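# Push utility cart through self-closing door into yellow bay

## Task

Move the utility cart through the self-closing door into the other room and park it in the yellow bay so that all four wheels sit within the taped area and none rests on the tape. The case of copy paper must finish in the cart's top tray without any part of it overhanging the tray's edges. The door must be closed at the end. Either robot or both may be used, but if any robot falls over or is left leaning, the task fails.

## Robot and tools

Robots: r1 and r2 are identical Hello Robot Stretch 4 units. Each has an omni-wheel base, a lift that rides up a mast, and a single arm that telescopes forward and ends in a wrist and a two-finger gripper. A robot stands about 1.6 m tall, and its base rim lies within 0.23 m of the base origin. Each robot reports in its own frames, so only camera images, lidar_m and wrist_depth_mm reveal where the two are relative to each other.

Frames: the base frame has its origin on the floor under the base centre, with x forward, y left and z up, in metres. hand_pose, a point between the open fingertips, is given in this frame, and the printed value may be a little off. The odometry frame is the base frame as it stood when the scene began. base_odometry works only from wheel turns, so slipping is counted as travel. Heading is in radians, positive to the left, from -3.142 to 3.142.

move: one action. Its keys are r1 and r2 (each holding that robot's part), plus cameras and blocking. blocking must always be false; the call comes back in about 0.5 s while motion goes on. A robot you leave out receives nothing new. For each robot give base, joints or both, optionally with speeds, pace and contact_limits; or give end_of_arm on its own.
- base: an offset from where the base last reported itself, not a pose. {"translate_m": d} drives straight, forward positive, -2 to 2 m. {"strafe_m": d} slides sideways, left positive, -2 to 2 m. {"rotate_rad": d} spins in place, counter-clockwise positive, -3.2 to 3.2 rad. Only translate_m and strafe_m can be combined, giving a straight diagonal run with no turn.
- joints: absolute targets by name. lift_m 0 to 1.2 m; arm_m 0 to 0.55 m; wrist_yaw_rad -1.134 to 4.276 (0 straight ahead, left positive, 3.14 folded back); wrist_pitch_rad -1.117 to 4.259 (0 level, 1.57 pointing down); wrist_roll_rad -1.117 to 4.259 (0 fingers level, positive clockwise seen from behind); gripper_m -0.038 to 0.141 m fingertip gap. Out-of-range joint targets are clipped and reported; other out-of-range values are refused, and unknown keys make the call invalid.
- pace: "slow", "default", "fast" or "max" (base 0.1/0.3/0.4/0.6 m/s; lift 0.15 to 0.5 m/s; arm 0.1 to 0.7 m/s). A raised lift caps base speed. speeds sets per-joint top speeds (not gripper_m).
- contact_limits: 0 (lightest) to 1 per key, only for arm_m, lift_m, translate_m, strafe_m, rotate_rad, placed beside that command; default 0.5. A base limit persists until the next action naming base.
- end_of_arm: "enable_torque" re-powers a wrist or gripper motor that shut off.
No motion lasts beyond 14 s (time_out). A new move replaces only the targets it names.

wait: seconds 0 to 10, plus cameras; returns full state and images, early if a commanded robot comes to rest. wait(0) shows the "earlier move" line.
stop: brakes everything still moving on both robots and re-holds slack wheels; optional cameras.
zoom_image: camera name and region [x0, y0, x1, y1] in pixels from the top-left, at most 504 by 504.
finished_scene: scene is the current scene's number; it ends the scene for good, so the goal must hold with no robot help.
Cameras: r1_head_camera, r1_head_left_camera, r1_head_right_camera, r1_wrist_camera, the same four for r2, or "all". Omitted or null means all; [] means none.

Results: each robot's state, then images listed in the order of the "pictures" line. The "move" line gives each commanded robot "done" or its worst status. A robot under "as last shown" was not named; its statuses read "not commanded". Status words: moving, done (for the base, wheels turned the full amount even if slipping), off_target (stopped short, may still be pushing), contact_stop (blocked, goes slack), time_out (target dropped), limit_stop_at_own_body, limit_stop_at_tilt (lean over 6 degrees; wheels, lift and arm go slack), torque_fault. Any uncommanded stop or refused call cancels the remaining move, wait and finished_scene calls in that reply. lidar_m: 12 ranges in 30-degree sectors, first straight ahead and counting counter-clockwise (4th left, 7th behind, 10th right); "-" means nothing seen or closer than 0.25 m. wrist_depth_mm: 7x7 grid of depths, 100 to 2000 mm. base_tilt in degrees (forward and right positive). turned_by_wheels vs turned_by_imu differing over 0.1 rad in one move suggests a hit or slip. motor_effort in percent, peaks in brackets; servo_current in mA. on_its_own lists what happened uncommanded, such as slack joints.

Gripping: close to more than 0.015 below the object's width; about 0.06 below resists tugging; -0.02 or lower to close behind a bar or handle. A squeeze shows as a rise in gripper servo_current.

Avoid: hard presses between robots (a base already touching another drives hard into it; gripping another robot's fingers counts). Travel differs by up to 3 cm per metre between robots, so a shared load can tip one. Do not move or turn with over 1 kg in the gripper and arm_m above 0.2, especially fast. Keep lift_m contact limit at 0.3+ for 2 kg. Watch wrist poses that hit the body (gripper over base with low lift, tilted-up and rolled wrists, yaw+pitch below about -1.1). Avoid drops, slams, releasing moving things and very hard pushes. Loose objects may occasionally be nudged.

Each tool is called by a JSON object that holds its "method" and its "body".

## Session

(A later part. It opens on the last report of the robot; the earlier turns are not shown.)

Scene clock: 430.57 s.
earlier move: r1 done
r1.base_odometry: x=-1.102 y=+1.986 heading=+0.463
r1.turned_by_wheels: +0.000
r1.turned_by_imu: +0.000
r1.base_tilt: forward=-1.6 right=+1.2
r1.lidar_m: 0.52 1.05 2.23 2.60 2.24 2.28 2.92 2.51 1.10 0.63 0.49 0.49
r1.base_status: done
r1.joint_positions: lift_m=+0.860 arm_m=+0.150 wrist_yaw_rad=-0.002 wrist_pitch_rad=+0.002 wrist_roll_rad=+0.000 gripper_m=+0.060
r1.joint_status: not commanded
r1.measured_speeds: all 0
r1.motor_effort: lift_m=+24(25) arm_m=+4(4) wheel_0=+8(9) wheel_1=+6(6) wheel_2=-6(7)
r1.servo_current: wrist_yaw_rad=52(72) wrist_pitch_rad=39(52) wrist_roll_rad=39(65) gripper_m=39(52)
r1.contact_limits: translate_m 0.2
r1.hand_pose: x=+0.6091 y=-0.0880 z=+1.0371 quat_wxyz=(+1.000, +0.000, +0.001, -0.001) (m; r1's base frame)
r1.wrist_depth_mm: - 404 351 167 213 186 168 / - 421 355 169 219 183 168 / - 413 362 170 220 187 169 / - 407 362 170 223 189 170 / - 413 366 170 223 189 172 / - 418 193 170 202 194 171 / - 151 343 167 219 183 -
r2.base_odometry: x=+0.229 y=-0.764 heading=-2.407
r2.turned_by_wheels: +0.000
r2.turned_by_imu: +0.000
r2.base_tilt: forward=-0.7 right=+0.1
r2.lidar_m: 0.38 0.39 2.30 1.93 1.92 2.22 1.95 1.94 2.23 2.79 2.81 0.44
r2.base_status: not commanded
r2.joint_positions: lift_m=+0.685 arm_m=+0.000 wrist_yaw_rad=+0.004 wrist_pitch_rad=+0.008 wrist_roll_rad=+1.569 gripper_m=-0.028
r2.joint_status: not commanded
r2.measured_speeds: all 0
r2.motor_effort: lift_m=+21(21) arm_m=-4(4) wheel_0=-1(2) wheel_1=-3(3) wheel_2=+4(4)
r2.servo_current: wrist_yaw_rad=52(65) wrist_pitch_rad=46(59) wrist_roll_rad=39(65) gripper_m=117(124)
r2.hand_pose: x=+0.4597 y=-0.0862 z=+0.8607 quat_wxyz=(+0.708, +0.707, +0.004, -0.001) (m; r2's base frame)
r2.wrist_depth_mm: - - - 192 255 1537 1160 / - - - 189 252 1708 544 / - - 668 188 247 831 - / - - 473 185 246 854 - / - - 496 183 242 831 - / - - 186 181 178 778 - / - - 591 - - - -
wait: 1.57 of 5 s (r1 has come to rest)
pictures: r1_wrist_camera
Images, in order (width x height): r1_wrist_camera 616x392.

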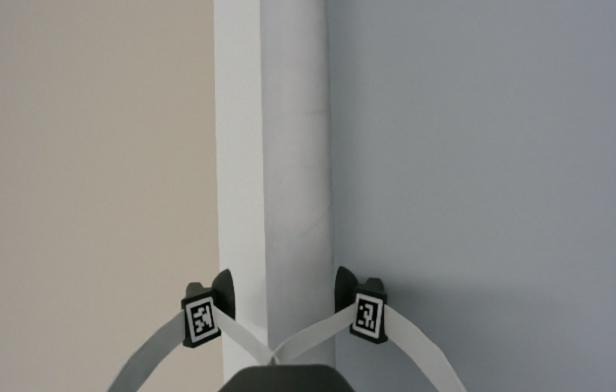

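{"method": "move", "body": {"r1": {"joints":{"gripper_m":-0.038}}, "blocking": false, "cameras": []}}

{"method": "wait", "body": {"seconds": 2, "cameras": ["r1_wrist_camera"]}}

{"method": "move", "body": {"r1": {"base":{"translate_m":-0.055,"strafe_m":0.05},"pace":"slow"}, "blocking": false, "cameras": []}}

{"method": "wait", "body": {"seconds": 4, "cameras": ["r1_wrist_camera"]}}

Scene clock: 437.80 s.
move: r1 moving
r1.base_odometry: x=-1.102 y=+1.986 heading=+0.463
r1.turned_by_wheels: +0.000
r1.turned_by_imu: +0.000
r1.base_tilt: forward=-1.6 right=+1.3
r1.lidar_m: 0.52 1.04 2.26 2.59 2.24 2.29 2.89 2.50 1.10 0.62 0.51 0.51
r1.base_status: not commanded
r1.joint_positions: lift_m=+0.860 arm_m=+0.150 wrist_yaw_rad=-0.002 wrist_pitch_rad=+0.002 wrist_roll_rad=+0.000 gripper_m=+0.041
r1.joint_status: gripper_m moving
r1.measured_speeds: translate_m=+0.000 strafe_m=+0.000 rotate_rad=-0.001 lift_m=+0.000 arm_m=+0.000 wrist_yaw_rad=+0.000 wrist_pitch_rad=+0.000 wrist_roll_rad=+0.000
r1.motor_effort: lift_m=+25(25) arm_m=+4(4) wheel_0=+8(8) wheel_1=+5(6) wheel_2=-5(6)
r1.servo_current: wrist_yaw_rad=65(65) wrist_pitch_rad=39(46) wrist_roll_rad=52(59) gripper_m=98(98)
r1.contact_limits: translate_m 0.2
r1.hand_pose: x=+0.6091 y=-0.0880 z=+1.0371 quat_wxyz=(+1.000, +0.000, +0.001, -0.001) (m; r1's base frame)
r1.wrist_depth_mm: - 410 359 167 214 187 168 / - 410 362 167 220 183 169 / - 415 362 167 221 188 169 / - 418 366 167 222 189 170 / - 424 355 168 223 190 170 / - 427 195 168 202 195 171 / - 145 345 151 219 182 -
r2: as last shown
r2.lidar_m: 0.39 0.41 2.32 1.92 1.90 2.22 1.95 1.94 2.22 2.82 2.82 0.43
r2.servo_current: wrist_yaw_rad=46(59) wrist_pitch_rad=52(59) wrist_roll_rad=46(52) gripper_m=124(124)
r2.wrist_depth_mm: - - - 192 254 1537 1160 / - - - 190 251 1661 535 / - - 668 187 249 820 - / - - 477 186 246 831 - / - - 496 183 242 831 - / - - 186 181 178 778 - / - - 591 - - - -
pictures: none
No camera images: "cameras" was empty.

Scene clock: 438.97 s.
earlier move: r1 done
r1.base_odometry: x=-1.102 y=+1.986 heading=+0.462
r1.turned_by_wheels: -0.001
r1.turned_by_imu: -0.001
r1.base_tilt: forward=-1.5 right=+1.3
r1.lidar_m: 0.53 0.99 2.25 2.60 2.24 2.28 2.96 2.50 1.09 0.62 0.50 0.48
r1.base_status: not commanded
r1.joint_positions: lift_m=+0.860 arm_m=+0.150 wrist_yaw_rad=-0.002 wrist_pitch_rad=+0.002 wrist_roll_rad=+0.000 gripper_m=-0.037
r1.joint_status: all done
r1.measured_speeds: all 0
r1.motor_effort: lift_m=+25(25) arm_m=-4(4) wheel_0=-7(8) wheel_1=-1(6) wheel_2=+3(6)
r1.servo_current: wrist_yaw_rad=33(72) wrist_pitch_rad=39(46) wrist_roll_rad=52(59) gripper_m=85(137)
r1.contact_limits: translate_m 0.2
r1.hand_pose: x=+0.6091 y=-0.0880 z=+1.0371 quat_wxyz=(+1.000, +0.000, +0.001, -0.001) (m; r1's base frame)
r1.wrist_depth_mm: - 415 359 162 216 186 - / - 413 359 163 217 184 166 / - 418 364 163 218 185 166 / - 418 366 163 219 186 167 / - 424 370 164 220 186 167 / - 430 342 165 205 187 167 / - 142 178 163 216 175 167
r2.base_odometry: x=+0.229 y=-0.764 heading=-2.407
r2.turned_by_wheels: +0.000
r2.turned_by_imu: +0.000
r2.base_tilt: forward=-0.7 right=+0.1
r2.lidar_m: 0.39 0.40 2.31 1.91 1.90 2.24 1.96 1.95 2.24 2.84 2.82 0.44
r2.base_status: not commanded
r2.joint_positions: lift_m=+0.685 arm_m=+0.000 wrist_yaw_rad=+0.004 wrist_pitch_rad=+0.008 wrist_roll_rad=+1.569 gripper_m=-0.028
r2.joint_status: not commanded
r2.measured_speeds: all 0
r2.motor_effort: lift_m=+21(21) arm_m=-4(4) wheel_0=-2(2) wheel_1=-3(3) wheel_2=+4(4)
r2.servo_current: wrist_yaw_rad=52(59) wrist_pitch_rad=46(59) wrist_roll_rad=52(59) gripper_m=117(124)
r2.hand_pose: x=+0.4597 y=-0.0862 z=+0.8607 quat_wxyz=(+0.708, +0.707, +0.004, -0.001) (m; r2's base frame)
r2.wrist_depth_mm: - - - 192 254 1576 1160 / - - - 190 251 1661 539 / - - 676 187 248 809 - / - - 473 186 246 854 - / - - 504 183 243 842 - / - - 186 182 178 768 - / - - 585 - - - -
wait: 1.17 of 2 s (r1 has come to rest)
pictures: r1_wrist_camera
Images, in order (width x height): r1_wrist_camera 616x392.

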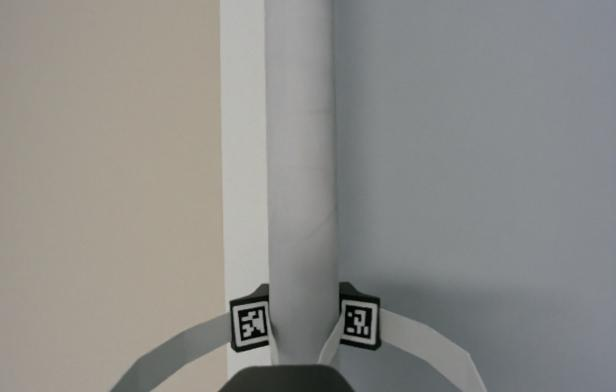

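Scene clock: 439.47 s.
move: r1 moving
r1.base_odometry: x=-1.114 y=+1.989 heading=+0.461
r1.turned_by_wheels: -0.001
r1.turned_by_imu: -0.023
r1.base_tilt: forward=-1.5 right=+1.3
r1.lidar_m: 0.53 1.01 2.22 2.52 2.23 2.25 3.01 2.52 1.18 0.62 0.50 0.52
r1.base_status: translate_m moving; strafe_m moving
r1.joint_positions: lift_m=+0.860 arm_m=+0.150 wrist_yaw_rad=-0.002 wrist_pitch_rad=+0.002 wrist_roll_rad=+0.000 gripper_m=-0.037
r1.joint_status: not commanded
r1.measured_speeds: translate_m=-0.037 strafe_m=+0.033 rotate_rad=+0.003 lift_m=+0.000 arm_m=+0.000 wrist_yaw_rad=+0.000 wrist_pitch_rad=+0.000 wrist_roll_rad=+0.000
r1.motor_effort: lift_m=+25(25) arm_m=-4(4) wheel_0=-16(21) wheel_1=-3(4) wheel_2=+10(11)
r1.servo_current: wrist_yaw_rad=59(59) wrist_pitch_rad=46(46) wrist_roll_rad=46(65) gripper_m=85(91)
r1.hand_pose: x=+0.6091 y=-0.0880 z=+1.0371 quat_wxyz=(+1.000, +0.000, +0.001, -0.001) (m; r1's base frame)
r1.wrist_depth_mm: - 424 370 162 211 185 166 / - 424 370 163 217 181 167 / - 424 375 163 219 186 167 / - 433 375 164 220 187 168 / - 430 377 164 220 187 168 / - 436 347 165 206 187 169 / - 142 177 163 216 176 -
r2: as last shown
r2.base_tilt: forward=-0.6 right=+0.1
r2.lidar_m: 0.38 0.40 2.30 1.89 1.91 2.23 1.94 1.95 2.24 2.80 2.83 0.45
r2.motor_effort: lift_m=+21(21) arm_m=-4(4) wheel_0=-1(2) wheel_1=-3(3) wheel_2=+4(4)
r2.servo_current: wrist_yaw_rad=65(65) wrist_pitch_rad=52(59) wrist_roll_rad=46(59) gripper_m=117(124)
r2.wrist_depth_mm: - - - 193 254 1537 1182 / - - - 190 251 1661 535 / - - 668 187 248 820 - / - - 480 186 245 842 - / - - 496 183 241 820 - / - - 186 181 177 778 - / - - 591 - - - -
pictures: none
No camera images: "cameras" was empty.

Scene clock: 440.93 s.
earlier move: r1 done
r1.base_odometry: x=-1.173 y=+2.006 heading=+0.461
r1.turned_by_wheels: +0.000
r1.turned_by_imu: -0.032
r1.base_tilt: forward=-1.5 right=+1.3
r1.lidar_m: 0.52 1.08 2.23 2.50 2.15 2.17 3.07 2.51 1.41 0.69 0.55 0.53
r1.base_status: done
r1.joint_positions: lift_m=+0.860 arm_m=+0.150 wrist_yaw_rad=-0.001 wrist_pitch_rad=+0.002 wrist_roll_rad=+0.000 gripper_m=-0.037
r1.joint_status: not commanded
r1.measured_speeds: all 0
r1.motor_effort: lift_m=+24(25) arm_m=-4(4) wheel_0=-13(21) wheel_1=-2(4) wheel_2=+7(12)
r1.servo_current: wrist_yaw_rad=46(59) wrist_pitch_rad=46(52) wrist_roll_rad=52(72) gripper_m=85(91)
r1.hand_pose: x=+0.6093 y=-0.0877 z=+1.0371 quat_wxyz=(+1.000, +0.000, +0.001, +0.000) (m; r1's base frame)
r1.wrist_depth_mm: - - 404 162 219 194 174 / - - 407 163 219 191 174 / - - 407 163 220 191 174 / - - 410 163 222 193 176 / - - 413 164 221 192 176 / - - 185 165 208 193 175 / - 135 181 163 218 182 176
r2.base_odometry: x=+0.229 y=-0.764 heading=-2.407
r2.turned_by_wheels: +0.000
r2.turned_by_imu: +0.000
r2.base_tilt: forward=-0.7 right=+0.1
r2.lidar_m: 0.38 0.39 2.30 1.91 1.93 2.23 1.94 1.94 2.22 2.81 2.82 0.45
r2.base_status: not commanded
r2.joint_positions: lift_m=+0.685 arm_m=+0.000 wrist_yaw_rad=+0.004 wrist_pitch_rad=+0.008 wrist_roll_rad=+1.569 gripper_m=-0.028
r2.joint_status: not commanded
r2.measured_speeds: all 0
r2.motor_effort: lift_m=+21(21) arm_m=-4(4) wheel_0=-2(2) wheel_1=-3(3) wheel_2=+4(4)
r2.servo_current: wrist_yaw_rad=52(65) wrist_pitch_rad=52(59) wrist_roll_rad=46(59) gripper_m=117(124)
r2.hand_pose: x=+0.4597 y=-0.0862 z=+0.8607 quat_wxyz=(+0.708, +0.707, +0.004, -0.001) (m; r2's base frame)
r2.wrist_depth_mm: - - - 193 255 1537 1138 / - - - 190 250 1708 544 / - - 668 188 248 820 - / - - 477 186 245 854 - / - - 500 183 243 842 - / - - 186 181 177 768 - / - - 585 - - - -
wait: 1.47 of 4 s (r1 has come to rest)
pictures: r1_wrist_camera
Images, in order (width x height): r1_wrist_camera 616x392.

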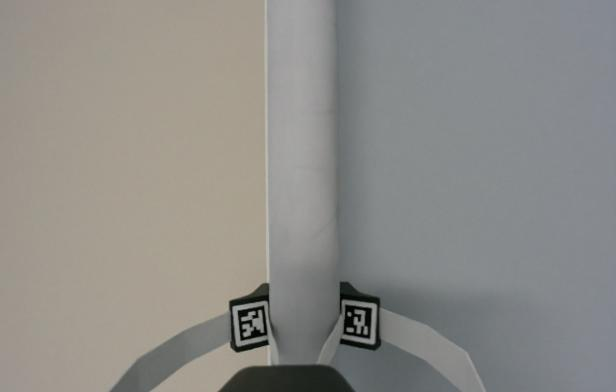

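{"method": "move", "body": {"r1": {"base":{"translate_m":-0.126,"strafe_m":0.054},"pace":"slow"}, "blocking": false, "cameras": []}}

{"method": "wait", "body": {"seconds": 4, "cameras": ["r1_wrist_camera","r1_head_camera"]}}

Scene clock: 449.13 s.
move: r1 moving
r1.base_odometry: x=-1.186 y=+2.005 heading=+0.461
r1.turned_by_wheels: +0.000
r1.turned_by_imu: -0.017
r1.base_tilt: forward=-1.5 right=+1.3
r1.lidar_m: 0.56 1.10 2.21 2.48 2.18 2.15 3.08 2.53 1.47 0.74 0.56 0.54
r1.base_status: translate_m moving; strafe_m moving
r1.joint_positions: lift_m=+0.860 arm_m=+0.150 wrist_yaw_rad=+0.000 wrist_pitch_rad=+0.002 wrist_roll_rad=+0.000 gripper_m=-0.037
r1.joint_status: not commanded
r1.measured_speeds: translate_m=-0.048 strafe_m=+0.019 rotate_rad=+0.004 lift_m=+0.000 arm_m=+0.000 wrist_yaw_rad=+0.011 wrist_pitch_rad=+0.000 wrist_roll_rad=+0.000
r1.motor_effort: lift_m=+25(25) arm_m=-4(4) wheel_0=-14(19) wheel_1=-8(10) wheel_2=+13(13)
r1.servo_current: wrist_yaw_rad=52(72) wrist_pitch_rad=46(46) wrist_roll_rad=59(65) gripper_m=78(91)
r1.hand_pose: x=+0.6093 y=-0.0875 z=+1.0371 quat_wxyz=(+1.000, +0.000, +0.001, +0.000) (m; r1's base frame)
r1.wrist_depth_mm: - - 424 162 215 193 174 / - - 415 163 218 192 175 / - - 424 163 220 192 176 / - - 413 164 221 193 176 / - - 427 164 221 193 176 / - - 182 165 208 193 177 / - 137 179 163 213 183 177
r2: as last shown
r2.lidar_m: 0.38 0.39 2.29 1.91 1.91 2.24 1.94 1.94 2.22 2.81 2.80 0.44
r2.motor_effort: lift_m=+21(21) arm_m=-4(4) wheel_0=-1(2) wheel_1=-3(3) wheel_2=+4(4)
r2.servo_current: wrist_yaw_rad=52(59) wrist_pitch_rad=46(52) wrist_roll_rad=39(59) gripper_m=117(124)
r2.wrist_depth_mm: - - - 192 255 1537 1182 / - - - 190 251 1756 539 / - - 668 187 248 831 - / - - 477 185 245 842 - / - - 500 183 243 831 - / - - 187 181 178 768 - / - - 591 - - - -
pictures: none
No camera images: "cameras" was empty.

Scene clock: 451.20 s.
earlier move: r1 done
r1.base_odometry: x=-1.309 y=+1.999 heading=+0.462
r1.turned_by_wheels: +0.001
r1.turned_by_imu: -0.020
r1.base_tilt: forward=-1.5 right=+1.3
r1.lidar_m: 0.55 1.20 2.25 2.47 2.06 2.03 3.10 2.49 1.84 0.89 0.62 0.56
r1.base_status: done
r1.joint_positions: lift_m=+0.860 arm_m=+0.150 wrist_yaw_rad=+0.007 wrist_pitch_rad=+0.002 wrist_roll_rad=+0.000 gripper_m=-0.037
r1.joint_status: not commanded
r1.measured_speeds: all 0
r1.motor_effort: lift_m=+24(25) arm_m=-5(5) wheel_0=-3(19) wheel_1=-5(10) wheel_2=+17(19)
r1.servo_current: wrist_yaw_rad=46(78) wrist_pitch_rad=52(52) wrist_roll_rad=33(65) gripper_m=72(91)
r1.hand_pose: x=+0.6100 y=-0.0853 z=+1.0371 quat_wxyz=(+1.000, +0.000, +0.001, +0.004) (m; r1's base frame)
r1.wrist_depth_mm: - - - 162 219 200 183 / - - - 163 220 198 183 / - - - 169 220 198 184 / - - - 163 221 200 186 / - - - 165 223 200 185 / - - 179 165 216 200 186 / - 136 170 164 220 195 186
r2.base_odometry: x=+0.229 y=-0.764 heading=-2.407
r2.turned_by_wheels: +0.000
r2.turned_by_imu: +0.000
r2.base_tilt: forward=-0.7 right=+0.0
r2.lidar_m: 0.40 0.40 2.32 1.92 1.90 2.20 1.94 1.94 2.24 2.79 2.79 0.43
r2.base_status: not commanded
r2.joint_positions: lift_m=+0.685 arm_m=+0.000 wrist_yaw_rad=+0.004 wrist_pitch_rad=+0.008 wrist_roll_rad=+1.569 gripper_m=-0.028
r2.joint_status: not commanded
r2.measured_speeds: all 0
r2.motor_effort: lift_m=+21(21) arm_m=-4(4) wheel_0=-1(2) wheel_1=-3(3) wheel_2=+4(4)
r2.servo_current: wrist_yaw_rad=46(59) wrist_pitch_rad=52(59) wrist_roll_rad=46(59) gripper_m=117(130)
r2.hand_pose: x=+0.4597 y=-0.0862 z=+0.8607 quat_wxyz=(+0.708, +0.707, +0.004, -0.001) (m; r2's base frame)
r2.wrist_depth_mm: - - - 192 254 1537 1160 / - - - 190 251 1708 544 / - - 661 188 249 820 - / - - 473 185 246 831 - / - - 500 183 242 854 - / - - 186 181 178 768 - / - - 591 - - - -
wait: 2.07 of 4 s (r1 has come to rest)
pictures: r1_head_camera, r1_wrist_camera
Images, in order (width x height): r1_head_camera 420x560, r1_wrist_camera 616x392.

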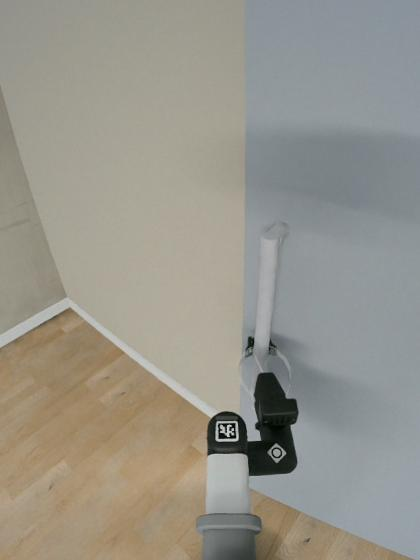

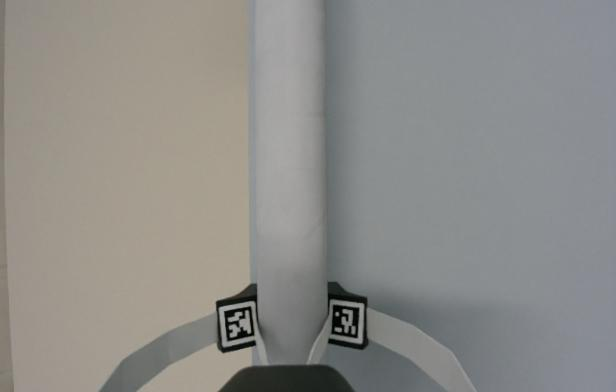

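{"method": "move", "body": {"r1": {"base":{"translate_m":-0.209,"strafe_m":0.048},"pace":"slow"}, "blocking": false, "cameras": []}}

{"method": "wait", "body": {"seconds": 5, "cameras": ["r1_wrist_camera","r1_head_camera"]}}

Scene clock: 455.60 s.
move: r1 moving
r1.base_odometry: x=-1.322 y=+1.996 heading=+0.463
r1.turned_by_wheels: +0.001
r1.turned_by_imu: +0.001
r1.base_tilt: forward=-1.5 right=+1.3
r1.lidar_m: 0.54 1.25 2.24 2.49 2.04 2.02 3.10 2.50 1.85 0.92 0.62 0.57
r1.base_status: translate_m moving; strafe_m moving
r1.joint_positions: lift_m=+0.860 arm_m=+0.150 wrist_yaw_rad=+0.008 wrist_pitch_rad=+0.002 wrist_roll_rad=+0.000 gripper_m=-0.037
r1.joint_status: not commanded
r1.measured_speeds: translate_m=-0.049 strafe_m=+0.012 rotate_rad=+0.002 lift_m=+0.000 arm_m=+0.000 wrist_yaw_rad=+0.005 wrist_pitch_rad=+0.000 wrist_roll_rad=+0.000
r1.motor_effort: lift_m=+24(25) arm_m=-5(5) wheel_0=-5(8) wheel_1=-6(8) wheel_2=+20(22)
r1.servo_current: wrist_yaw_rad=78(78) wrist_pitch_rad=39(46) wrist_roll_rad=52(65) gripper_m=85(85)
r1.hand_pose: x=+0.6101 y=-0.0850 z=+1.0371 quat_wxyz=(+1.000, +0.000, +0.001, +0.004) (m; r1's base frame)
r1.wrist_depth_mm: - - - 163 220 200 184 / - - - 163 221 198 184 / - - - 168 220 199 185 / - - - 163 221 199 186 / - - - 165 221 200 186 / - - 176 165 216 200 186 / - 136 165 163 220 194 186
r2: as last shown
r2.lidar_m: 0.37 0.40 2.32 1.93 1.90 2.23 1.96 1.93 2.23 2.84 2.79 0.45
r2.motor_effort: lift_m=+21(21) arm_m=-3(4) wheel_0=-1(2) wheel_1=-3(3) wheel_2=+4(4)
r2.servo_current: wrist_yaw_rad=39(59) wrist_pitch_rad=52(59) wrist_roll_rad=39(52) gripper_m=117(124)
r2.wrist_depth_mm: - - - 192 253 1576 1160 / - - - 190 251 1708 535 / - - 668 187 248 820 - / - - 473 185 245 854 - / - - 496 184 243 842 - / - - 187 181 178 768 - / - - 591 - - - -
pictures: none
No camera images: "cameras" was empty.

Scene clock: 458.50 s.
earlier move: r1 done
r1.base_odometry: x=-1.517 y=+1.948 heading=+0.464
r1.turned_by_wheels: +0.001
r1.turned_by_imu: +0.004
r1.base_tilt: forward=-1.5 right=+1.2
r1.lidar_m: 0.54 1.56 2.34 2.58 1.86 1.88 3.00 2.41 2.26 1.13 0.72 0.58
r1.base_status: done
r1.joint_positions: lift_m=+0.860 arm_m=+0.150 wrist_yaw_rad=+0.014 wrist_pitch_rad=+0.002 wrist_roll_rad=+0.000 gripper_m=-0.037
r1.joint_status: not commanded
r1.measured_speeds: all 0
r1.motor_effort: lift_m=+24(25) arm_m=-5(5) wheel_0=+5(8) wheel_1=-2(8) wheel_2=+19(25)
r1.servo_current: wrist_yaw_rad=85(98) wrist_pitch_rad=46(52) wrist_roll_rad=46(65) gripper_m=78(91)
r1.hand_pose: x=+0.6106 y=-0.0833 z=+1.0371 quat_wxyz=(+1.000, +0.000, +0.001, +0.007) (m; r1's base frame)
r1.wrist_depth_mm: - - 254 167 224 211 200 / 1921 - 257 234 225 213 202 / - - 256 175 227 211 202 / - - 258 171 227 213 204 / 1808 - 259 170 228 214 204 / 1921 - 177 168 227 216 204 / - 143 180 165 168 211 205
r2.base_odometry: x=+0.229 y=-0.764 heading=-2.407
r2.turned_by_wheels: +0.000
r2.turned_by_imu: +0.000
r2.base_tilt: forward=-0.7 right=+0.0
r2.lidar_m: 0.38 0.41 2.31 1.92 1.88 2.21 1.95 1.95 2.23 2.80 2.80 0.45
r2.base_status: not commanded
r2.joint_positions: lift_m=+0.685 arm_m=+0.000 wrist_yaw_rad=+0.004 wrist_pitch_rad=+0.008 wrist_roll_rad=+1.569 gripper_m=-0.028
r2.joint_status: not commanded
r2.measured_speeds: all 0
r2.motor_effort: lift_m=+21(21) arm_m=-3(4) wheel_0=-2(2) wheel_1=-3(3) wheel_2=+4(4)
r2.servo_current: wrist_yaw_rad=52(59) wrist_pitch_rad=46(59) wrist_roll_rad=52(59) gripper_m=124(130)
r2.hand_pose: x=+0.4597 y=-0.0862 z=+0.8607 quat_wxyz=(+0.708, +0.707, +0.004, -0.001) (m; r2's base frame)
r2.wrist_depth_mm: - - - 192 254 1576 1160 / - - - 190 252 1661 539 / - - 661 187 247 820 - / - - 477 186 246 842 - / - - 500 183 243 842 - / - - 186 182 178 778 - / - - 591 - - - -
wait: 2.90 of 5 s (r1 has come to rest)
pictures: r1_head_camera, r1_wrist_camera
Images, in order (width x height): r1_head_camera 420x560, r1_wrist_camera 616x392.

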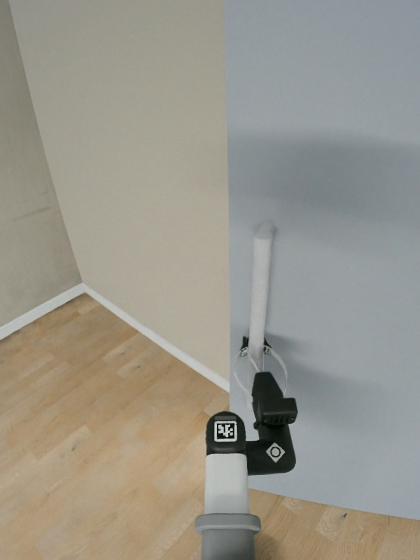

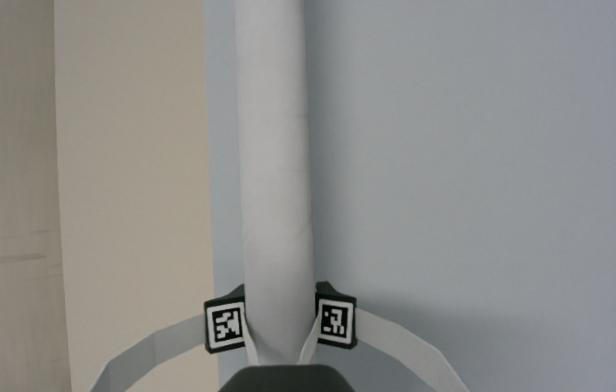

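{"method": "move", "body": {"r1": {"base":{"translate_m":-0.214,"strafe_m":0.008},"pace":"slow"}, "blocking": false, "cameras": []}}

{"method": "wait", "body": {"seconds": 5, "cameras": ["r1_wrist_camera","r1_head_camera"]}}

Scene clock: 463.73 s.
move: r1 moving
r1.base_odometry: x=-1.529 y=+1.943 heading=+0.466
r1.turned_by_wheels: +0.002
r1.turned_by_imu: +0.002
r1.base_tilt: forward=-1.5 right=+1.3
r1.lidar_m: 0.53 1.60 2.35 2.59 1.85 1.87 2.96 2.41 2.31 1.14 0.72 0.61
r1.base_status: translate_m moving; strafe_m moving
r1.joint_positions: lift_m=+0.860 arm_m=+0.150 wrist_yaw_rad=+0.014 wrist_pitch_rad=+0.002 wrist_roll_rad=+0.000 gripper_m=-0.037
r1.joint_status: not commanded
r1.measured_speeds: translate_m=-0.050 strafe_m=+0.003 rotate_rad=-0.001 lift_m=+0.000 arm_m=+0.000 wrist_yaw_rad=+0.000 wrist_pitch_rad=+0.000 wrist_roll_rad=+0.000
r1.motor_effort: lift_m=+25(25) arm_m=-5(5) wheel_0=+3(4) wheel_1=-7(7) wheel_2=+24(24)
r1.servo_current: wrist_yaw_rad=72(91) wrist_pitch_rad=39(46) wrist_roll_rad=59(59) gripper_m=78(85)
r1.hand_pose: x=+0.6106 y=-0.0833 z=+1.0371 quat_wxyz=(+1.000, +0.000, +0.001, +0.007) (m; r1's base frame)
r1.wrist_depth_mm: - - 254 166 224 212 201 / - - 255 177 226 214 202 / 1808 - 257 173 227 213 204 / 1863 - 258 171 228 214 204 / 1863 - 258 170 229 214 205 / - - 176 169 228 216 206 / - 142 183 165 169 212 206
r2: as last shown
r2.base_tilt: forward=-0.7 right=+0.1
r2.lidar_m: 0.38 0.40 2.31 1.89 1.88 2.20 1.95 1.94 2.22 2.83 2.81 0.44
r2.motor_effort: lift_m=+21(21) arm_m=-3(4) wheel_0=-2(2) wheel_1=-3(3) wheel_2=+3(4)
r2.servo_current: wrist_yaw_rad=52(52) wrist_pitch_rad=52(52) wrist_roll_rad=52(59) gripper_m=124(124)
r2.wrist_depth_mm: - - - 192 254 1537 1160 / - - - 190 251 1661 539 / - - 668 188 248 809 - / - - 473 186 245 842 - / - - 496 183 243 842 - / - - 186 181 178 768 - / - - 591 - - - -
pictures: none
No camera images: "cameras" was empty.

Scene clock: 466.67 s.
earlier move: r1 done
r1.base_odometry: x=-1.712 y=+1.860 heading=+0.466
r1.turned_by_wheels: +0.000
r1.turned_by_imu: +0.006
r1.base_tilt: forward=-1.5 right=+1.2
r1.lidar_m: 0.53 1.91 2.48 2.74 1.73 1.73 2.82 2.28 2.26 1.35 0.85 0.63
r1.base_status: done
r1.joint_positions: lift_m=+0.860 arm_m=+0.150 wrist_yaw_rad=+0.017 wrist_pitch_rad=+0.002 wrist_roll_rad=+0.000 gripper_m=-0.037
r1.joint_status: not commanded
r1.measured_speeds: all 0
r1.motor_effort: lift_m=+24(25) arm_m=-5(5) wheel_0=+8(11) wheel_1=-1(7) wheel_2=+19(27)
r1.servo_current: wrist_yaw_rad=85(111) wrist_pitch_rad=39(52) wrist_roll_rad=46(72) gripper_m=85(85)
r1.hand_pose: x=+0.6108 y=-0.0826 z=+1.0371 quat_wxyz=(+1.000, +0.000, +0.001, +0.008) (m; r1's base frame)
r1.wrist_depth_mm: - - 246 239 236 231 227 / - - 246 238 237 230 229 / - - 247 239 237 232 229 / - - 247 167 237 234 230 / - - 249 176 238 234 230 / - - 182 173 238 236 230 / - 147 249 166 150 233 231
r2.base_odometry: x=+0.229 y=-0.764 heading=-2.407
r2.turned_by_wheels: +0.000
r2.turned_by_imu: +0.000
r2.base_tilt: forward=-0.7 right=+0.0
r2.lidar_m: 0.41 0.40 2.32 1.90 1.92 2.20 1.93 1.95 2.22 2.79 2.80 0.45
r2.base_status: not commanded
r2.joint_positions: lift_m=+0.685 arm_m=+0.000 wrist_yaw_rad=+0.004 wrist_pitch_rad=+0.008 wrist_roll_rad=+1.569 gripper_m=-0.028
r2.joint_status: not commanded
r2.measured_speeds: all 0
r2.motor_effort: lift_m=+21(21) arm_m=-4(4) wheel_0=-2(2) wheel_1=-3(3) wheel_2=+4(4)
r2.servo_current: wrist_yaw_rad=52(65) wrist_pitch_rad=52(59) wrist_roll_rad=46(59) gripper_m=117(124)
r2.hand_pose: x=+0.4597 y=-0.0862 z=+0.8607 quat_wxyz=(+0.708, +0.707, +0.004, -0.001) (m; r2's base frame)
r2.wrist_depth_mm: - - - 193 255 1576 1182 / - - - 190 251 1708 539 / - - 668 187 248 831 - / - - 480 186 246 842 - / - - 496 183 243 831 - / - - 187 181 178 768 - / - - 585 - - - -
wait: 2.93 of 5 s (r1 has come to rest)
pictures: r1_head_camera, r1_wrist_camera
Images, in order (width x height): r1_head_camera 420x560, r1_wrist_camera 616x392.

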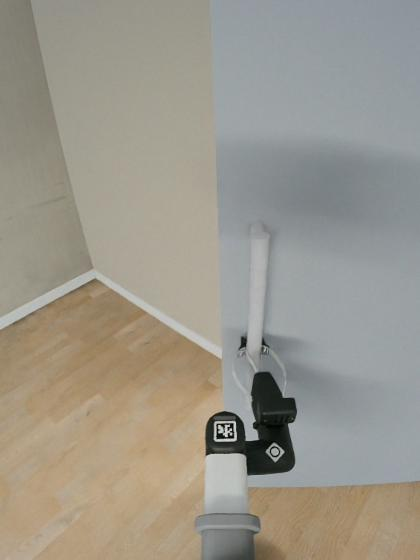

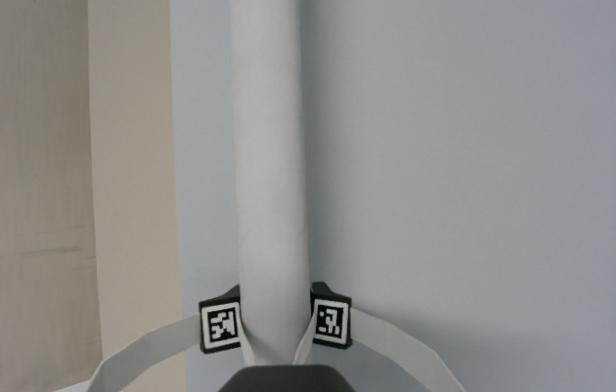

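{"method": "move", "body": {"r1": {"base":{"translate_m":-0.235,"strafe_m":-0.048},"pace":"slow"}, "blocking": false, "cameras": []}}

{"method": "wait", "body": {"seconds": 5, "cameras": ["r1_wrist_camera","r1_head_right_camera"]}}

Scene clock: 472.03 s.
move: r1 moving
r1.base_odometry: x=-1.722 y=+1.852 heading=+0.468
r1.turned_by_wheels: +0.002
r1.turned_by_imu: +0.002
r1.base_tilt: forward=-1.6 right=+1.2
r1.lidar_m: 0.53 1.93 2.48 2.75 1.71 1.74 2.77 2.28 2.23 1.35 0.86 0.62
r1.base_status: translate_m moving; strafe_m moving
r1.joint_positions: lift_m=+0.860 arm_m=+0.150 wrist_yaw_rad=+0.017 wrist_pitch_rad=+0.002 wrist_roll_rad=+0.000 gripper_m=-0.037
r1.joint_status: not commanded
r1.measured_speeds: translate_m=-0.049 strafe_m=-0.010 rotate_rad=+0.002 lift_m=+0.000 arm_m=+0.000 wrist_yaw_rad=+0.000 wrist_pitch_rad=+0.000 wrist_roll_rad=+0.000
r1.motor_effort: lift_m=+25(25) arm_m=-5(5) wheel_0=+6(8) wheel_1=-3(6) wheel_2=+24(24)
r1.servo_current: wrist_yaw_rad=91(111) wrist_pitch_rad=39(52) wrist_roll_rad=52(59) gripper_m=78(85)
r1.hand_pose: x=+0.6108 y=-0.0826 z=+1.0371 quat_wxyz=(+1.000, +0.000, +0.001, +0.008) (m; r1's base frame)
r1.wrist_depth_mm: - 248 245 238 237 232 229 / - - 245 239 237 233 229 / - - 246 239 237 233 230 / - - 247 167 237 236 230 / - - 249 176 239 234 231 / - - 183 173 239 235 231 / - 147 248 166 150 236 233
r2: as last shown
r2.base_tilt: forward=-0.7 right=+0.1
r2.lidar_m: 0.38 0.40 2.32 1.91 1.89 2.22 1.94 1.93 2.24 2.81 2.80 0.45
r2.servo_current: wrist_yaw_rad=46(59) wrist_pitch_rad=52(52) wrist_roll_rad=39(52) gripper_m=117(124)
r2.wrist_depth_mm: - - - 192 255 1537 1160 / - - - 190 252 1661 539 / - - 668 187 248 820 - / - - 477 185 245 842 - / - - 496 184 243 831 - / - - 186 182 178 768 - / - - 591 - - - -
pictures: none
No camera images: "cameras" was empty.

Scene clock: 475.20 s.
earlier move: r1 done
r1.base_odometry: x=-1.900 y=+1.711 heading=+0.468
r1.turned_by_wheels: +0.000
r1.turned_by_imu: +0.022
r1.base_tilt: forward=-1.6 right=+1.2
r1.lidar_m: 0.52 2.23 2.66 2.99 1.60 4.55 2.54 2.07 2.07 1.50 1.10 0.68
r1.base_status: done
r1.joint_positions: lift_m=+0.860 arm_m=+0.150 wrist_yaw_rad=+0.017 wrist_pitch_rad=+0.002 wrist_roll_rad=+0.000 gripper_m=-0.037
r1.joint_status: not commanded
r1.measured_speeds: all 0
r1.motor_effort: lift_m=+24(25) arm_m=-6(6) wheel_0=+10(14) wheel_1=-1(6) wheel_2=+18(25)
r1.servo_current: wrist_yaw_rad=104(117) wrist_pitch_rad=39(52) wrist_roll_rad=52(72) gripper_m=65(85)
r1.hand_pose: x=+0.6109 y=-0.0825 z=+1.0371 quat_wxyz=(+1.000, +0.000, +0.001, +0.009) (m; r1's base frame)
r1.wrist_depth_mm: - - 234 243 251 258 265 / - - 234 245 251 259 267 / - - 235 245 252 259 266 / - - 236 246 252 259 264 / - - 236 246 253 260 266 / - - 180 166 253 260 268 / - 155 238 174 154 263 270
r2.base_odometry: x=+0.229 y=-0.764 heading=-2.407
r2.turned_by_wheels: +0.000
r2.turned_by_imu: +0.000
r2.base_tilt: forward=-0.7 right=+0.0
r2.lidar_m: 0.39 0.40 2.26 1.91 1.91 2.23 1.96 1.92 2.21 2.81 2.81 0.46
r2.base_status: not commanded
r2.joint_positions: lift_m=+0.685 arm_m=+0.000 wrist_yaw_rad=+0.004 wrist_pitch_rad=+0.008 wrist_roll_rad=+1.569 gripper_m=-0.028
r2.joint_status: not commanded
r2.measured_speeds: all 0
r2.motor_effort: lift_m=+21(21) arm_m=-4(4) wheel_0=-2(2) wheel_1=-3(3) wheel_2=+4(4)
r2.servo_current: wrist_yaw_rad=52(65) wrist_pitch_rad=52(59) wrist_roll_rad=52(65) gripper_m=111(124)
r2.hand_pose: x=+0.4597 y=-0.0862 z=+0.8607 quat_wxyz=(+0.708, +0.707, +0.004, -0.001) (m; r2's base frame)
r2.wrist_depth_mm: - - - 193 254 1537 1182 / - - - 190 251 1661 535 / - - 668 187 248 809 - / - - 473 185 247 842 - / - - 500 183 242 842 - / - - 186 182 178 768 - / - - 591 - - - -
wait: 3.17 of 5 s (r1 has come to rest)
pictures: r1_head_right_camera, r1_wrist_camera
Images, in order (width x height): r1_head_right_camera 420x672, r1_wrist_camera 616x392.

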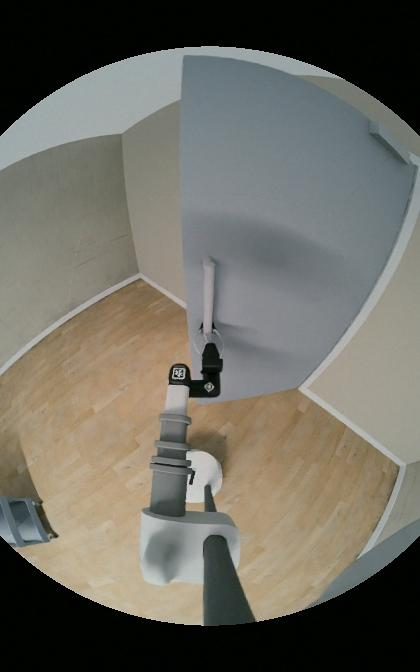

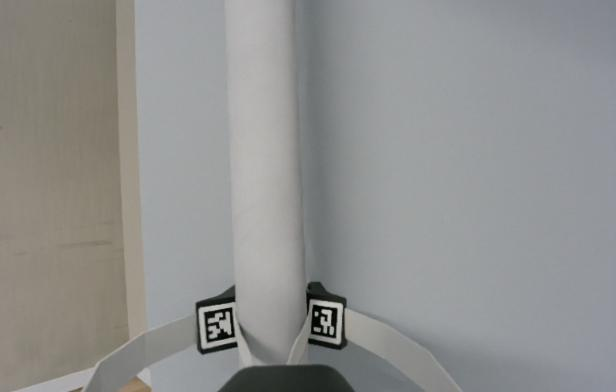

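{"method": "move", "body": {"r1": {"base":{"translate_m":-0.23,"strafe_m":-0.108},"pace":"slow"}, "blocking": false, "cameras": []}}

{"method": "wait", "body": {"seconds": 5, "cameras": ["r1_wrist_camera","r2_head_left_camera"]}}

Scene clock: 481.30 s.
move: r1 moving
r1.base_odometry: x=-1.908 y=+1.700 heading=+0.471
r1.turned_by_wheels: +0.002
r1.turned_by_imu: +0.002
r1.base_tilt: forward=-1.5 right=+1.2
r1.lidar_m: 0.52 2.22 2.67 3.01 1.62 4.54 2.49 2.08 2.04 1.50 1.11 0.65
r1.base_status: translate_m moving; strafe_m moving
r1.joint_positions: lift_m=+0.860 arm_m=+0.150 wrist_yaw_rad=+0.017 wrist_pitch_rad=+0.002 wrist_roll_rad=+0.000 gripper_m=-0.037
r1.joint_status: not commanded
r1.measured_speeds: translate_m=-0.049 strafe_m=-0.023 rotate_rad=+0.000 lift_m=+0.000 arm_m=+0.000 wrist_yaw_rad=+0.000 wrist_pitch_rad=+0.000 wrist_roll_rad=+0.000
r1.motor_effort: lift_m=+24(25) arm_m=-6(6) wheel_0=+10(12) wheel_1=-2(5) wheel_2=+21(24)
r1.servo_current: wrist_yaw_rad=104(111) wrist_pitch_rad=39(39) wrist_roll_rad=39(65) gripper_m=72(72)
r1.hand_pose: x=+0.6109 y=-0.0825 z=+1.0371 quat_wxyz=(+1.000, +0.000, +0.001, +0.009) (m; r1's base frame)
r1.wrist_depth_mm: - - 235 245 252 260 267 / - - 236 245 251 262 267 / - - 235 247 252 260 267 / - - 235 247 253 260 267 / - - 235 247 254 262 270 / - - 179 166 253 262 268 / - 161 237 178 154 264 270
r2: as last shown
r2.base_tilt: forward=-0.7 right=+0.1
r2.lidar_m: 0.40 0.38 2.27 1.91 1.90 2.23 1.95 1.95 2.23 2.81 2.80 0.42
r2.motor_effort: lift_m=+21(21) arm_m=-4(4) wheel_0=-2(2) wheel_1=-2(3) wheel_2=+4(4)
r2.servo_current: wrist_yaw_rad=39(52) wrist_pitch_rad=59(59) wrist_roll_rad=39(59) gripper_m=124(124)
r2.wrist_depth_mm: - - - 192 255 1537 1160 / - - - 189 251 1661 544 / - - 676 188 248 831 - / - - 477 186 246 842 - / - - 504 183 243 831 - / - - 186 182 178 768 - / - - 591 - - - -
pictures: none
No camera images: "cameras" was empty.

Scene clock: 484.53 s.
earlier move: r1 done
r1.base_odometry: x=-2.055 y=+1.511 heading=+0.470
r1.turned_by_wheels: +0.000
r1.turned_by_imu: +0.049
r1.base_tilt: forward=-1.6 right=+1.2
r1.lidar_m: 0.52 2.61 2.87 3.29 1.57 3.91 2.21 1.86 1.85 1.53 1.29 0.68
r1.base_status: done
r1.joint_positions: lift_m=+0.860 arm_m=+0.150 wrist_yaw_rad=+0.018 wrist_pitch_rad=+0.002 wrist_roll_rad=+0.000 gripper_m=-0.037
r1.joint_status: not commanded
r1.measured_speeds: all 0
r1.motor_effort: lift_m=+24(25) arm_m=-5(6) wheel_0=+10(17) wheel_1=+2(5) wheel_2=+16(24)
r1.servo_current: wrist_yaw_rad=91(150) wrist_pitch_rad=46(52) wrist_roll_rad=33(78) gripper_m=65(78)
r1.hand_pose: x=+0.6110 y=-0.0823 z=+1.0371 quat_wxyz=(+1.000, +0.000, +0.001, +0.009) (m; r1's base frame)
r1.wrist_depth_mm: - 222 166 252 268 291 317 / - 220 167 252 270 293 312 / - 220 227 252 268 293 314 / - 221 227 253 271 293 315 / - 223 227 252 271 296 317 / - 223 175 170 271 294 319 / - 158 179 168 144 298 319
r2.base_odometry: x=+0.229 y=-0.764 heading=-2.407
r2.turned_by_wheels: +0.000
r2.turned_by_imu: +0.000
r2.base_tilt: forward=-0.7 right=+0.1
r2.lidar_m: 0.40 0.39 2.32 1.89 1.89 2.23 1.94 1.95 2.24 2.82 2.81 0.46
r2.base_status: not commanded
r2.joint_positions: lift_m=+0.685 arm_m=+0.000 wrist_yaw_rad=+0.004 wrist_pitch_rad=+0.008 wrist_roll_rad=+1.569 gripper_m=-0.028
r2.joint_status: not commanded
r2.measured_speeds: all 0
r2.motor_effort: lift_m=+21(21) arm_m=-3(4) wheel_0=-2(2) wheel_1=-3(3) wheel_2=+4(4)
r2.servo_current: wrist_yaw_rad=46(65) wrist_pitch_rad=52(59) wrist_roll_rad=59(65) gripper_m=117(124)
r2.hand_pose: x=+0.4597 y=-0.0862 z=+0.8607 quat_wxyz=(+0.708, +0.707, +0.004, -0.001) (m; r2's base frame)
r2.wrist_depth_mm: - - - 193 254 1576 1138 / - - - 190 251 1661 544 / - - 676 188 249 831 - / - - 469 185 245 842 - / - - 496 183 243 831 - / - - 186 181 178 768 - / - - 591 - - - -
wait: 3.23 of 5 s (r1 has come to rest)
pictures: r1_wrist_camera, r2_head_left_camera
Images, in order (width x height): r1_wrist_camera 616x392, r2_head_left_camera 420x672.

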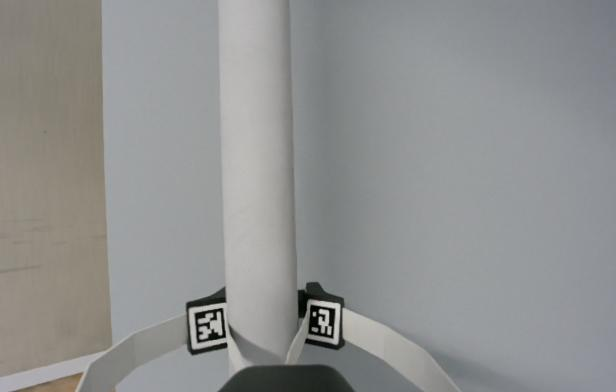

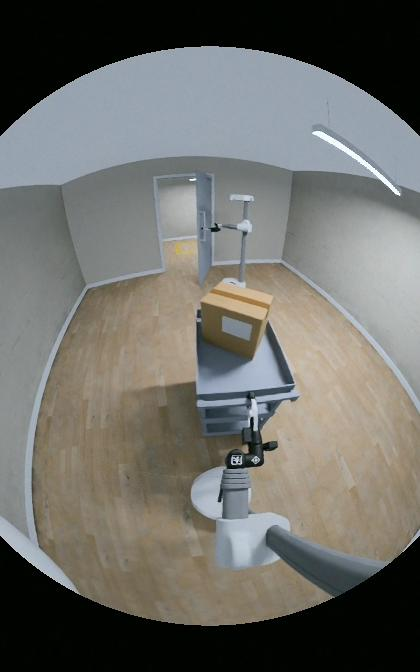

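{"method": "move", "body": {"r1": {"base":{"translate_m":-0.2,"strafe_m":-0.158},"pace":"slow"}, "blocking": false, "cameras": []}}

{"method": "wait", "body": {"seconds": 5, "cameras": ["r1_wrist_camera","r1_head_right_camera","r2_head_left_camera","r2_head_camera"]}}

Scene clock: 490.60 s.
move: r1 moving
r1.base_odometry: x=-2.061 y=+1.499 heading=+0.473
r1.turned_by_wheels: +0.003
r1.turned_by_imu: +0.004
r1.base_tilt: forward=-1.6 right=+1.2
r1.lidar_m: 0.52 2.60 2.90 3.34 1.59 3.85 2.17 1.85 1.86 1.55 1.31 0.68
r1.base_status: translate_m moving; strafe_m moving
r1.joint_positions: lift_m=+0.860 arm_m=+0.150 wrist_yaw_rad=+0.018 wrist_pitch_rad=+0.002 wrist_roll_rad=+0.000 gripper_m=-0.037
r1.joint_status: not commanded
r1.measured_speeds: translate_m=-0.040 strafe_m=-0.033 rotate_rad=+0.002 lift_m=+0.000 arm_m=+0.000 wrist_yaw_rad=+0.000 wrist_pitch_rad=+0.000 wrist_roll_rad=+0.000
r1.motor_effort: lift_m=+24(25) arm_m=-6(6) wheel_0=+16(20) wheel_1=-1(3) wheel_2=+20(21)
r1.servo_current: wrist_yaw_rad=117(117) wrist_pitch_rad=39(46) wrist_roll_rad=39(65) gripper_m=65(72)
r1.hand_pose: x=+0.6110 y=-0.0823 z=+1.0371 quat_wxyz=(+1.000, +0.000, +0.001, +0.009) (m; r1's base frame)
r1.wrist_depth_mm: - 224 163 254 268 294 319 / - 220 165 253 270 294 315 / - 221 227 254 271 294 319 / - 221 227 254 271 293 319 / - 221 228 254 270 296 320 / - 223 175 172 272 296 317 / - 159 179 177 144 300 322
r2: as last shown
r2.lidar_m: 0.38 0.39 2.32 1.89 1.91 2.22 1.93 1.94 2.24 2.82 2.82 0.44
r2.motor_effort: lift_m=+21(21) arm_m=-4(4) wheel_0=-2(2) wheel_1=-3(3) wheel_2=+4(4)
r2.servo_current: wrist_yaw_rad=46(59) wrist_pitch_rad=46(59) wrist_roll_rad=65(65) gripper_m=117(124)
r2.wrist_depth_mm: - - - 192 255 1576 1160 / - - - 190 251 1708 539 / - - 668 188 248 831 - / - - 480 186 245 854 - / - - 500 184 243 842 - / - - 186 181 178 778 - / - - 591 - - - -
pictures: none
No camera images: "cameras" was empty.

Scene clock: 495.47 s.
earlier move: r1 done
r1.base_odometry: x=-2.161 y=+1.280 heading=+0.473
r1.turned_by_wheels: -0.001
r1.turned_by_imu: +0.156
r1.base_tilt: forward=-1.6 right=+1.2
r1.lidar_m: 0.53 3.09 3.15 1.67 1.65 2.69 1.78 1.63 1.67 1.40 1.28 0.71
r1.base_status: done
r1.joint_positions: lift_m=+0.860 arm_m=+0.150 wrist_yaw_rad=+0.019 wrist_pitch_rad=+0.002 wrist_roll_rad=+0.000 gripper_m=-0.037
r1.joint_status: not commanded
r1.measured_speeds: all 0
r1.on_its_own: wrist_yaw_rad is at rest, and its servo_current (111 mA) is outside its rest range (0 to 104 mA)
r1.motor_effort: lift_m=+24(25) arm_m=-4(6) wheel_0=+16(27) wheel_1=+4(6) wheel_2=+12(24)
r1.servo_current: wrist_yaw_rad=111(130) wrist_pitch_rad=39(52) wrist_roll_rad=46(65) gripper_m=59(72)
r1.hand_pose: x=+0.6109 y=-0.0820 z=+1.0371 quat_wxyz=(+1.000, +0.000, +0.001, +0.009) (m; r1's base frame)
r1.wrist_depth_mm: - 218 225 251 268 293 315 / - 218 224 250 267 293 312 / - 219 226 252 270 291 320 / - 220 225 252 271 293 319 / - 219 226 253 271 296 317 / - 221 175 168 271 294 315 / - 158 226 178 144 300 319
r2.base_odometry: x=+0.229 y=-0.764 heading=-2.407
r2.turned_by_wheels: +0.000
r2.turned_by_imu: +0.001
r2.base_tilt: forward=-0.6 right=+0.1
r2.lidar_m: 0.40 0.40 2.32 1.93 1.92 2.22 1.94 1.94 2.22 2.80 2.82 0.45
r2.base_status: not commanded
r2.joint_positions: lift_m=+0.685 arm_m=+0.000 wrist_yaw_rad=+0.004 wrist_pitch_rad=+0.008 wrist_roll_rad=+1.569 gripper_m=-0.028
r2.joint_status: not commanded
r2.measured_speeds: all 0
r2.motor_effort: lift_m=+21(21) arm_m=-4(4) wheel_0=-2(2) wheel_1=-3(3) wheel_2=+4(4)
r2.servo_current: wrist_yaw_rad=46(59) wrist_pitch_rad=46(59) wrist_roll_rad=46(65) gripper_m=117(124)
r2.hand_pose: x=+0.4597 y=-0.0862 z=+0.8607 quat_wxyz=(+0.708, +0.707, +0.004, -0.001) (m; r2's base frame)
r2.wrist_depth_mm: - - - 192 254 1537 1160 / - - - 190 252 1708 535 / - - 668 188 249 820 - / - - 477 185 246 842 - / - - 504 183 244 842 - / - - 186 182 178 768 - / - - 597 - - - -
wait: 4.87 of 5 s (r1 has come to rest)
pictures: r1_head_right_camera, r1_wrist_camera, r2_head_camera, r2_head_left_camera
Images, in order (width x height): r1_head_right_camera 420x672, r1_wrist_camera 616x392, r2_head_camera 420x560, r2_head_left_camera 420x672.

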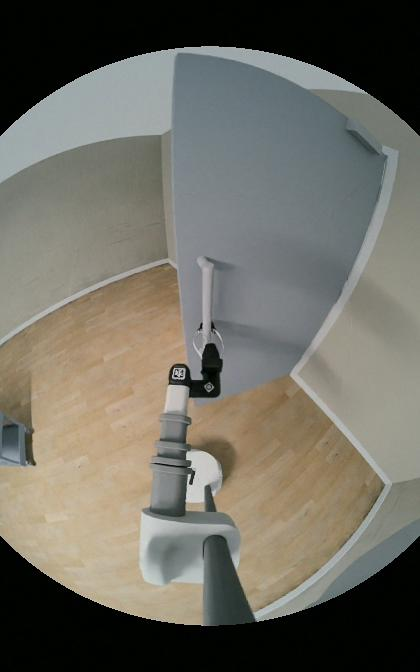

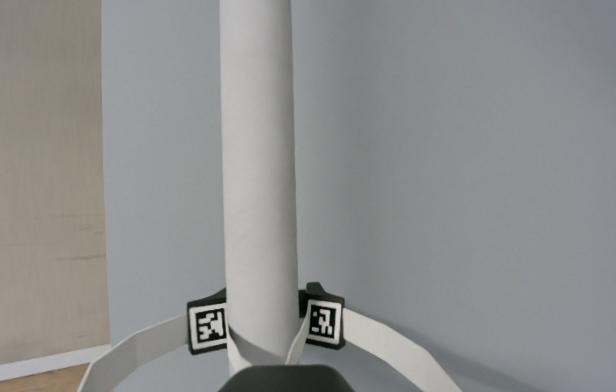

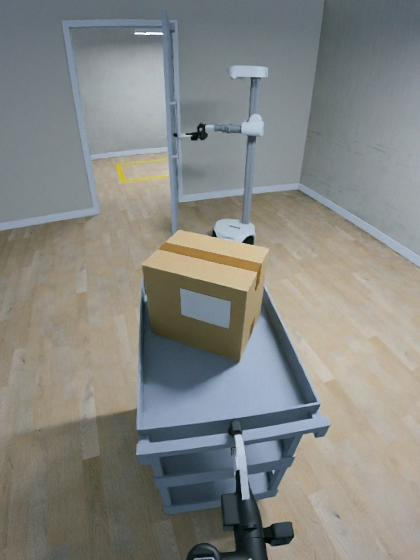

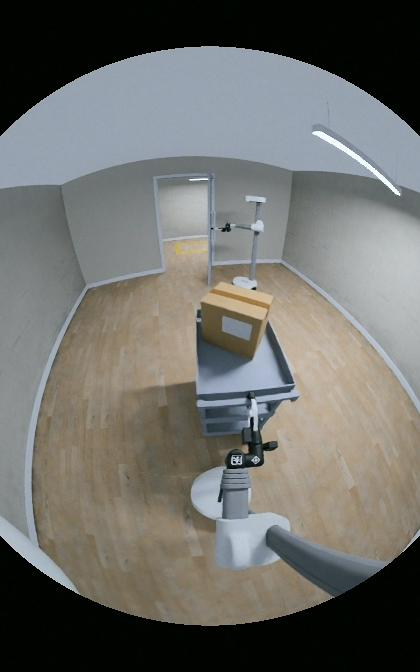

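{"method": "move", "body": {"r2": {"base":{"rotate_rad":0.33},"pace":"slow"}, "blocking": false, "cameras": []}}

{"method": "wait", "body": {"seconds": 5, "cameras": ["r2_head_camera","r2_head_left_camera"]}}

Scene clock: 503.73 s.
move: r2 moving
r1.base_odometry: x=-2.161 y=+1.280 heading=+0.473
r1.turned_by_wheels: +0.000
r1.turned_by_imu: +0.000
r1.base_tilt: forward=-1.6 right=+1.2
r1.lidar_m: 0.52 3.09 3.14 1.69 1.68 2.71 1.76 1.64 1.68 1.40 1.27 0.68
r1.base_status: not commanded
r1.joint_positions: lift_m=+0.860 arm_m=+0.150 wrist_yaw_rad=+0.019 wrist_pitch_rad=+0.002 wrist_roll_rad=+0.000 gripper_m=-0.037
r1.joint_status: not commanded
r1.measured_speeds: all 0
r1.motor_effort: lift_m=+24(25) arm_m=-4(4) wheel_0=+16(16) wheel_1=+4(4) wheel_2=+11(12)
r1.servo_current: wrist_yaw_rad=104(130) wrist_pitch_rad=46(46) wrist_roll_rad=39(59) gripper_m=59(65)
r1.hand_pose: x=+0.6109 y=-0.0820 z=+1.0371 quat_wxyz=(+1.000, +0.000, +0.001, +0.009) (m; r1's base frame)
r1.wrist_depth_mm: - 219 167 252 268 293 319 / - 217 224 249 267 294 312 / - 219 226 252 270 293 319 / - 220 225 252 268 293 319 / - 220 226 253 270 293 320 / - 222 175 168 270 294 315 / - 159 226 177 144 298 320
r2.base_odometry: x=+0.229 y=-0.764 heading=-2.282
r2.turned_by_wheels: +0.125
r2.turned_by_imu: +0.121
r2.base_tilt: forward=-0.7 right=+0.1
r2.lidar_m: 0.38 0.42 2.15 1.90 1.91 2.19 1.95 1.96 2.38 2.80 2.84 0.42
r2.base_status: rotate_rad moving
r2.joint_positions: lift_m=+0.685 arm_m=+0.000 wrist_yaw_rad=-0.005 wrist_pitch_rad=+0.008 wrist_roll_rad=+1.569 gripper_m=-0.029
r2.joint_status: not commanded
r2.measured_speeds: translate_m=+0.000 strafe_m=+0.001 rotate_rad=+0.490 lift_m=+0.000 arm_m=-0.001 wrist_yaw_rad=+0.000 wrist_pitch_rad=+0.000 wrist_roll_rad=+0.000
r2.motor_effort: lift_m=+21(21) arm_m=-4(4) wheel_0=-14(14) wheel_1=-9(10) wheel_2=-10(12)
r2.servo_current: wrist_yaw_rad=59(59) wrist_pitch_rad=46(52) wrist_roll_rad=46(59) gripper_m=104(124)
r2.hand_pose: x=+0.4589 y=-0.0888 z=+0.8607 quat_wxyz=(+0.708, +0.707, +0.001, -0.004) (m; r2's base frame)
r2.wrist_depth_mm: - - - 160 220 1618 1160 / - - - 162 220 798 - / - - 480 164 224 809 - / - 484 469 165 224 831 - / - - 525 167 227 831 - / - - 187 168 180 - - / - - - - 232 1618 496
pictures: none
No camera images: "cameras" was empty.

Scene clock: 504.67 s.
earlier move: r2 done
r1.base_odometry: x=-2.161 y=+1.280 heading=+0.473
r1.turned_by_wheels: +0.000
r1.turned_by_imu: +0.000
r1.base_tilt: forward=-1.6 right=+1.2
r1.lidar_m: 0.54 3.09 3.14 1.71 1.73 2.68 1.75 1.63 1.67 1.41 1.27 0.70
r1.base_status: not commanded
r1.joint_positions: lift_m=+0.860 arm_m=+0.150 wrist_yaw_rad=+0.019 wrist_pitch_rad=+0.002 wrist_roll_rad=+0.000 gripper_m=-0.037
r1.joint_status: not commanded
r1.measured_speeds: all 0
r1.on_its_own: wrist_yaw_rad is at rest, and its servo_current (117 mA) is outside its rest range (0 to 104 mA)
r1.motor_effort: lift_m=+24(25) arm_m=-4(4) wheel_0=+16(16) wheel_1=+4(4) wheel_2=+11(12)
r1.servo_current: wrist_yaw_rad=117(130) wrist_pitch_rad=46(52) wrist_roll_rad=52(59) gripper_m=59(65)
r1.hand_pose: x=+0.6109 y=-0.0820 z=+1.0371 quat_wxyz=(+1.000, +0.000, +0.001, +0.009) (m; r1's base frame)
r1.wrist_depth_mm: - 219 167 252 267 293 319 / - 218 224 249 268 293 314 / - 220 225 252 270 291 317 / - 219 225 252 268 293 317 / - 218 226 252 268 293 319 / - 221 176 168 270 293 315 / - 158 226 178 145 298 322
r2.base_odometry: x=+0.229 y=-0.764 heading=-2.078
r2.turned_by_wheels: +0.204
r2.turned_by_imu: +0.199
r2.base_tilt: forward=-0.6 right=+0.1
r2.lidar_m: 0.39 2.66 2.00 1.89 2.00 2.03 1.96 2.03 2.88 2.79 2.95 0.39
r2.base_status: done
r2.joint_positions: lift_m=+0.685 arm_m=+0.000 wrist_yaw_rad=+0.000 wrist_pitch_rad=+0.008 wrist_roll_rad=+1.569 gripper_m=-0.029
r2.joint_status: not commanded
r2.measured_speeds: all 0
r2.motor_effort: lift_m=+21(21) arm_m=-4(6) wheel_0=-2(14) wheel_1=-5(10) wheel_2=-6(17)
r2.servo_current: wrist_yaw_rad=46(65) wrist_pitch_rad=46(52) wrist_roll_rad=52(59) gripper_m=85(124)
r2.hand_pose: x=+0.4593 y=-0.0875 z=+0.8607 quat_wxyz=(+0.708, +0.707, +0.003, -0.003) (m; r2's base frame)
r2.wrist_depth_mm: - 427 427 113 168 - - / - 397 399 121 180 - - / - 517 477 130 192 - - / - - 591 139 208 - - / - - - 151 225 1756 - / - - 185 168 178 1618 484 / - - - - 265 1576 1182
wait: 0.93 of 5 s (r2 has come to rest)
pictures: r2_head_camera, r2_head_left_camera
Images, in order (width x height): r2_head_camera 420x560, r2_head_left_camera 420x672.

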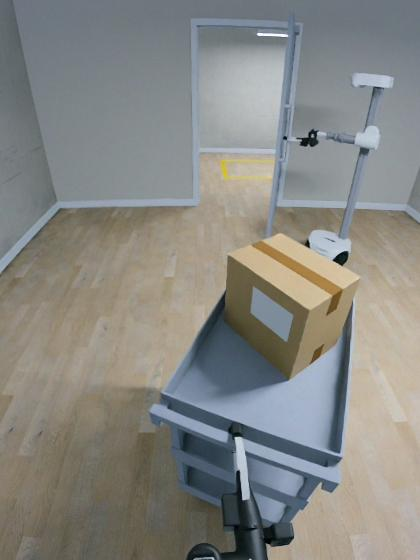

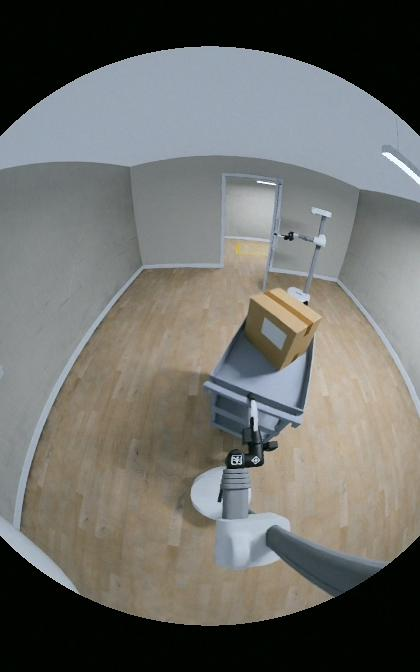

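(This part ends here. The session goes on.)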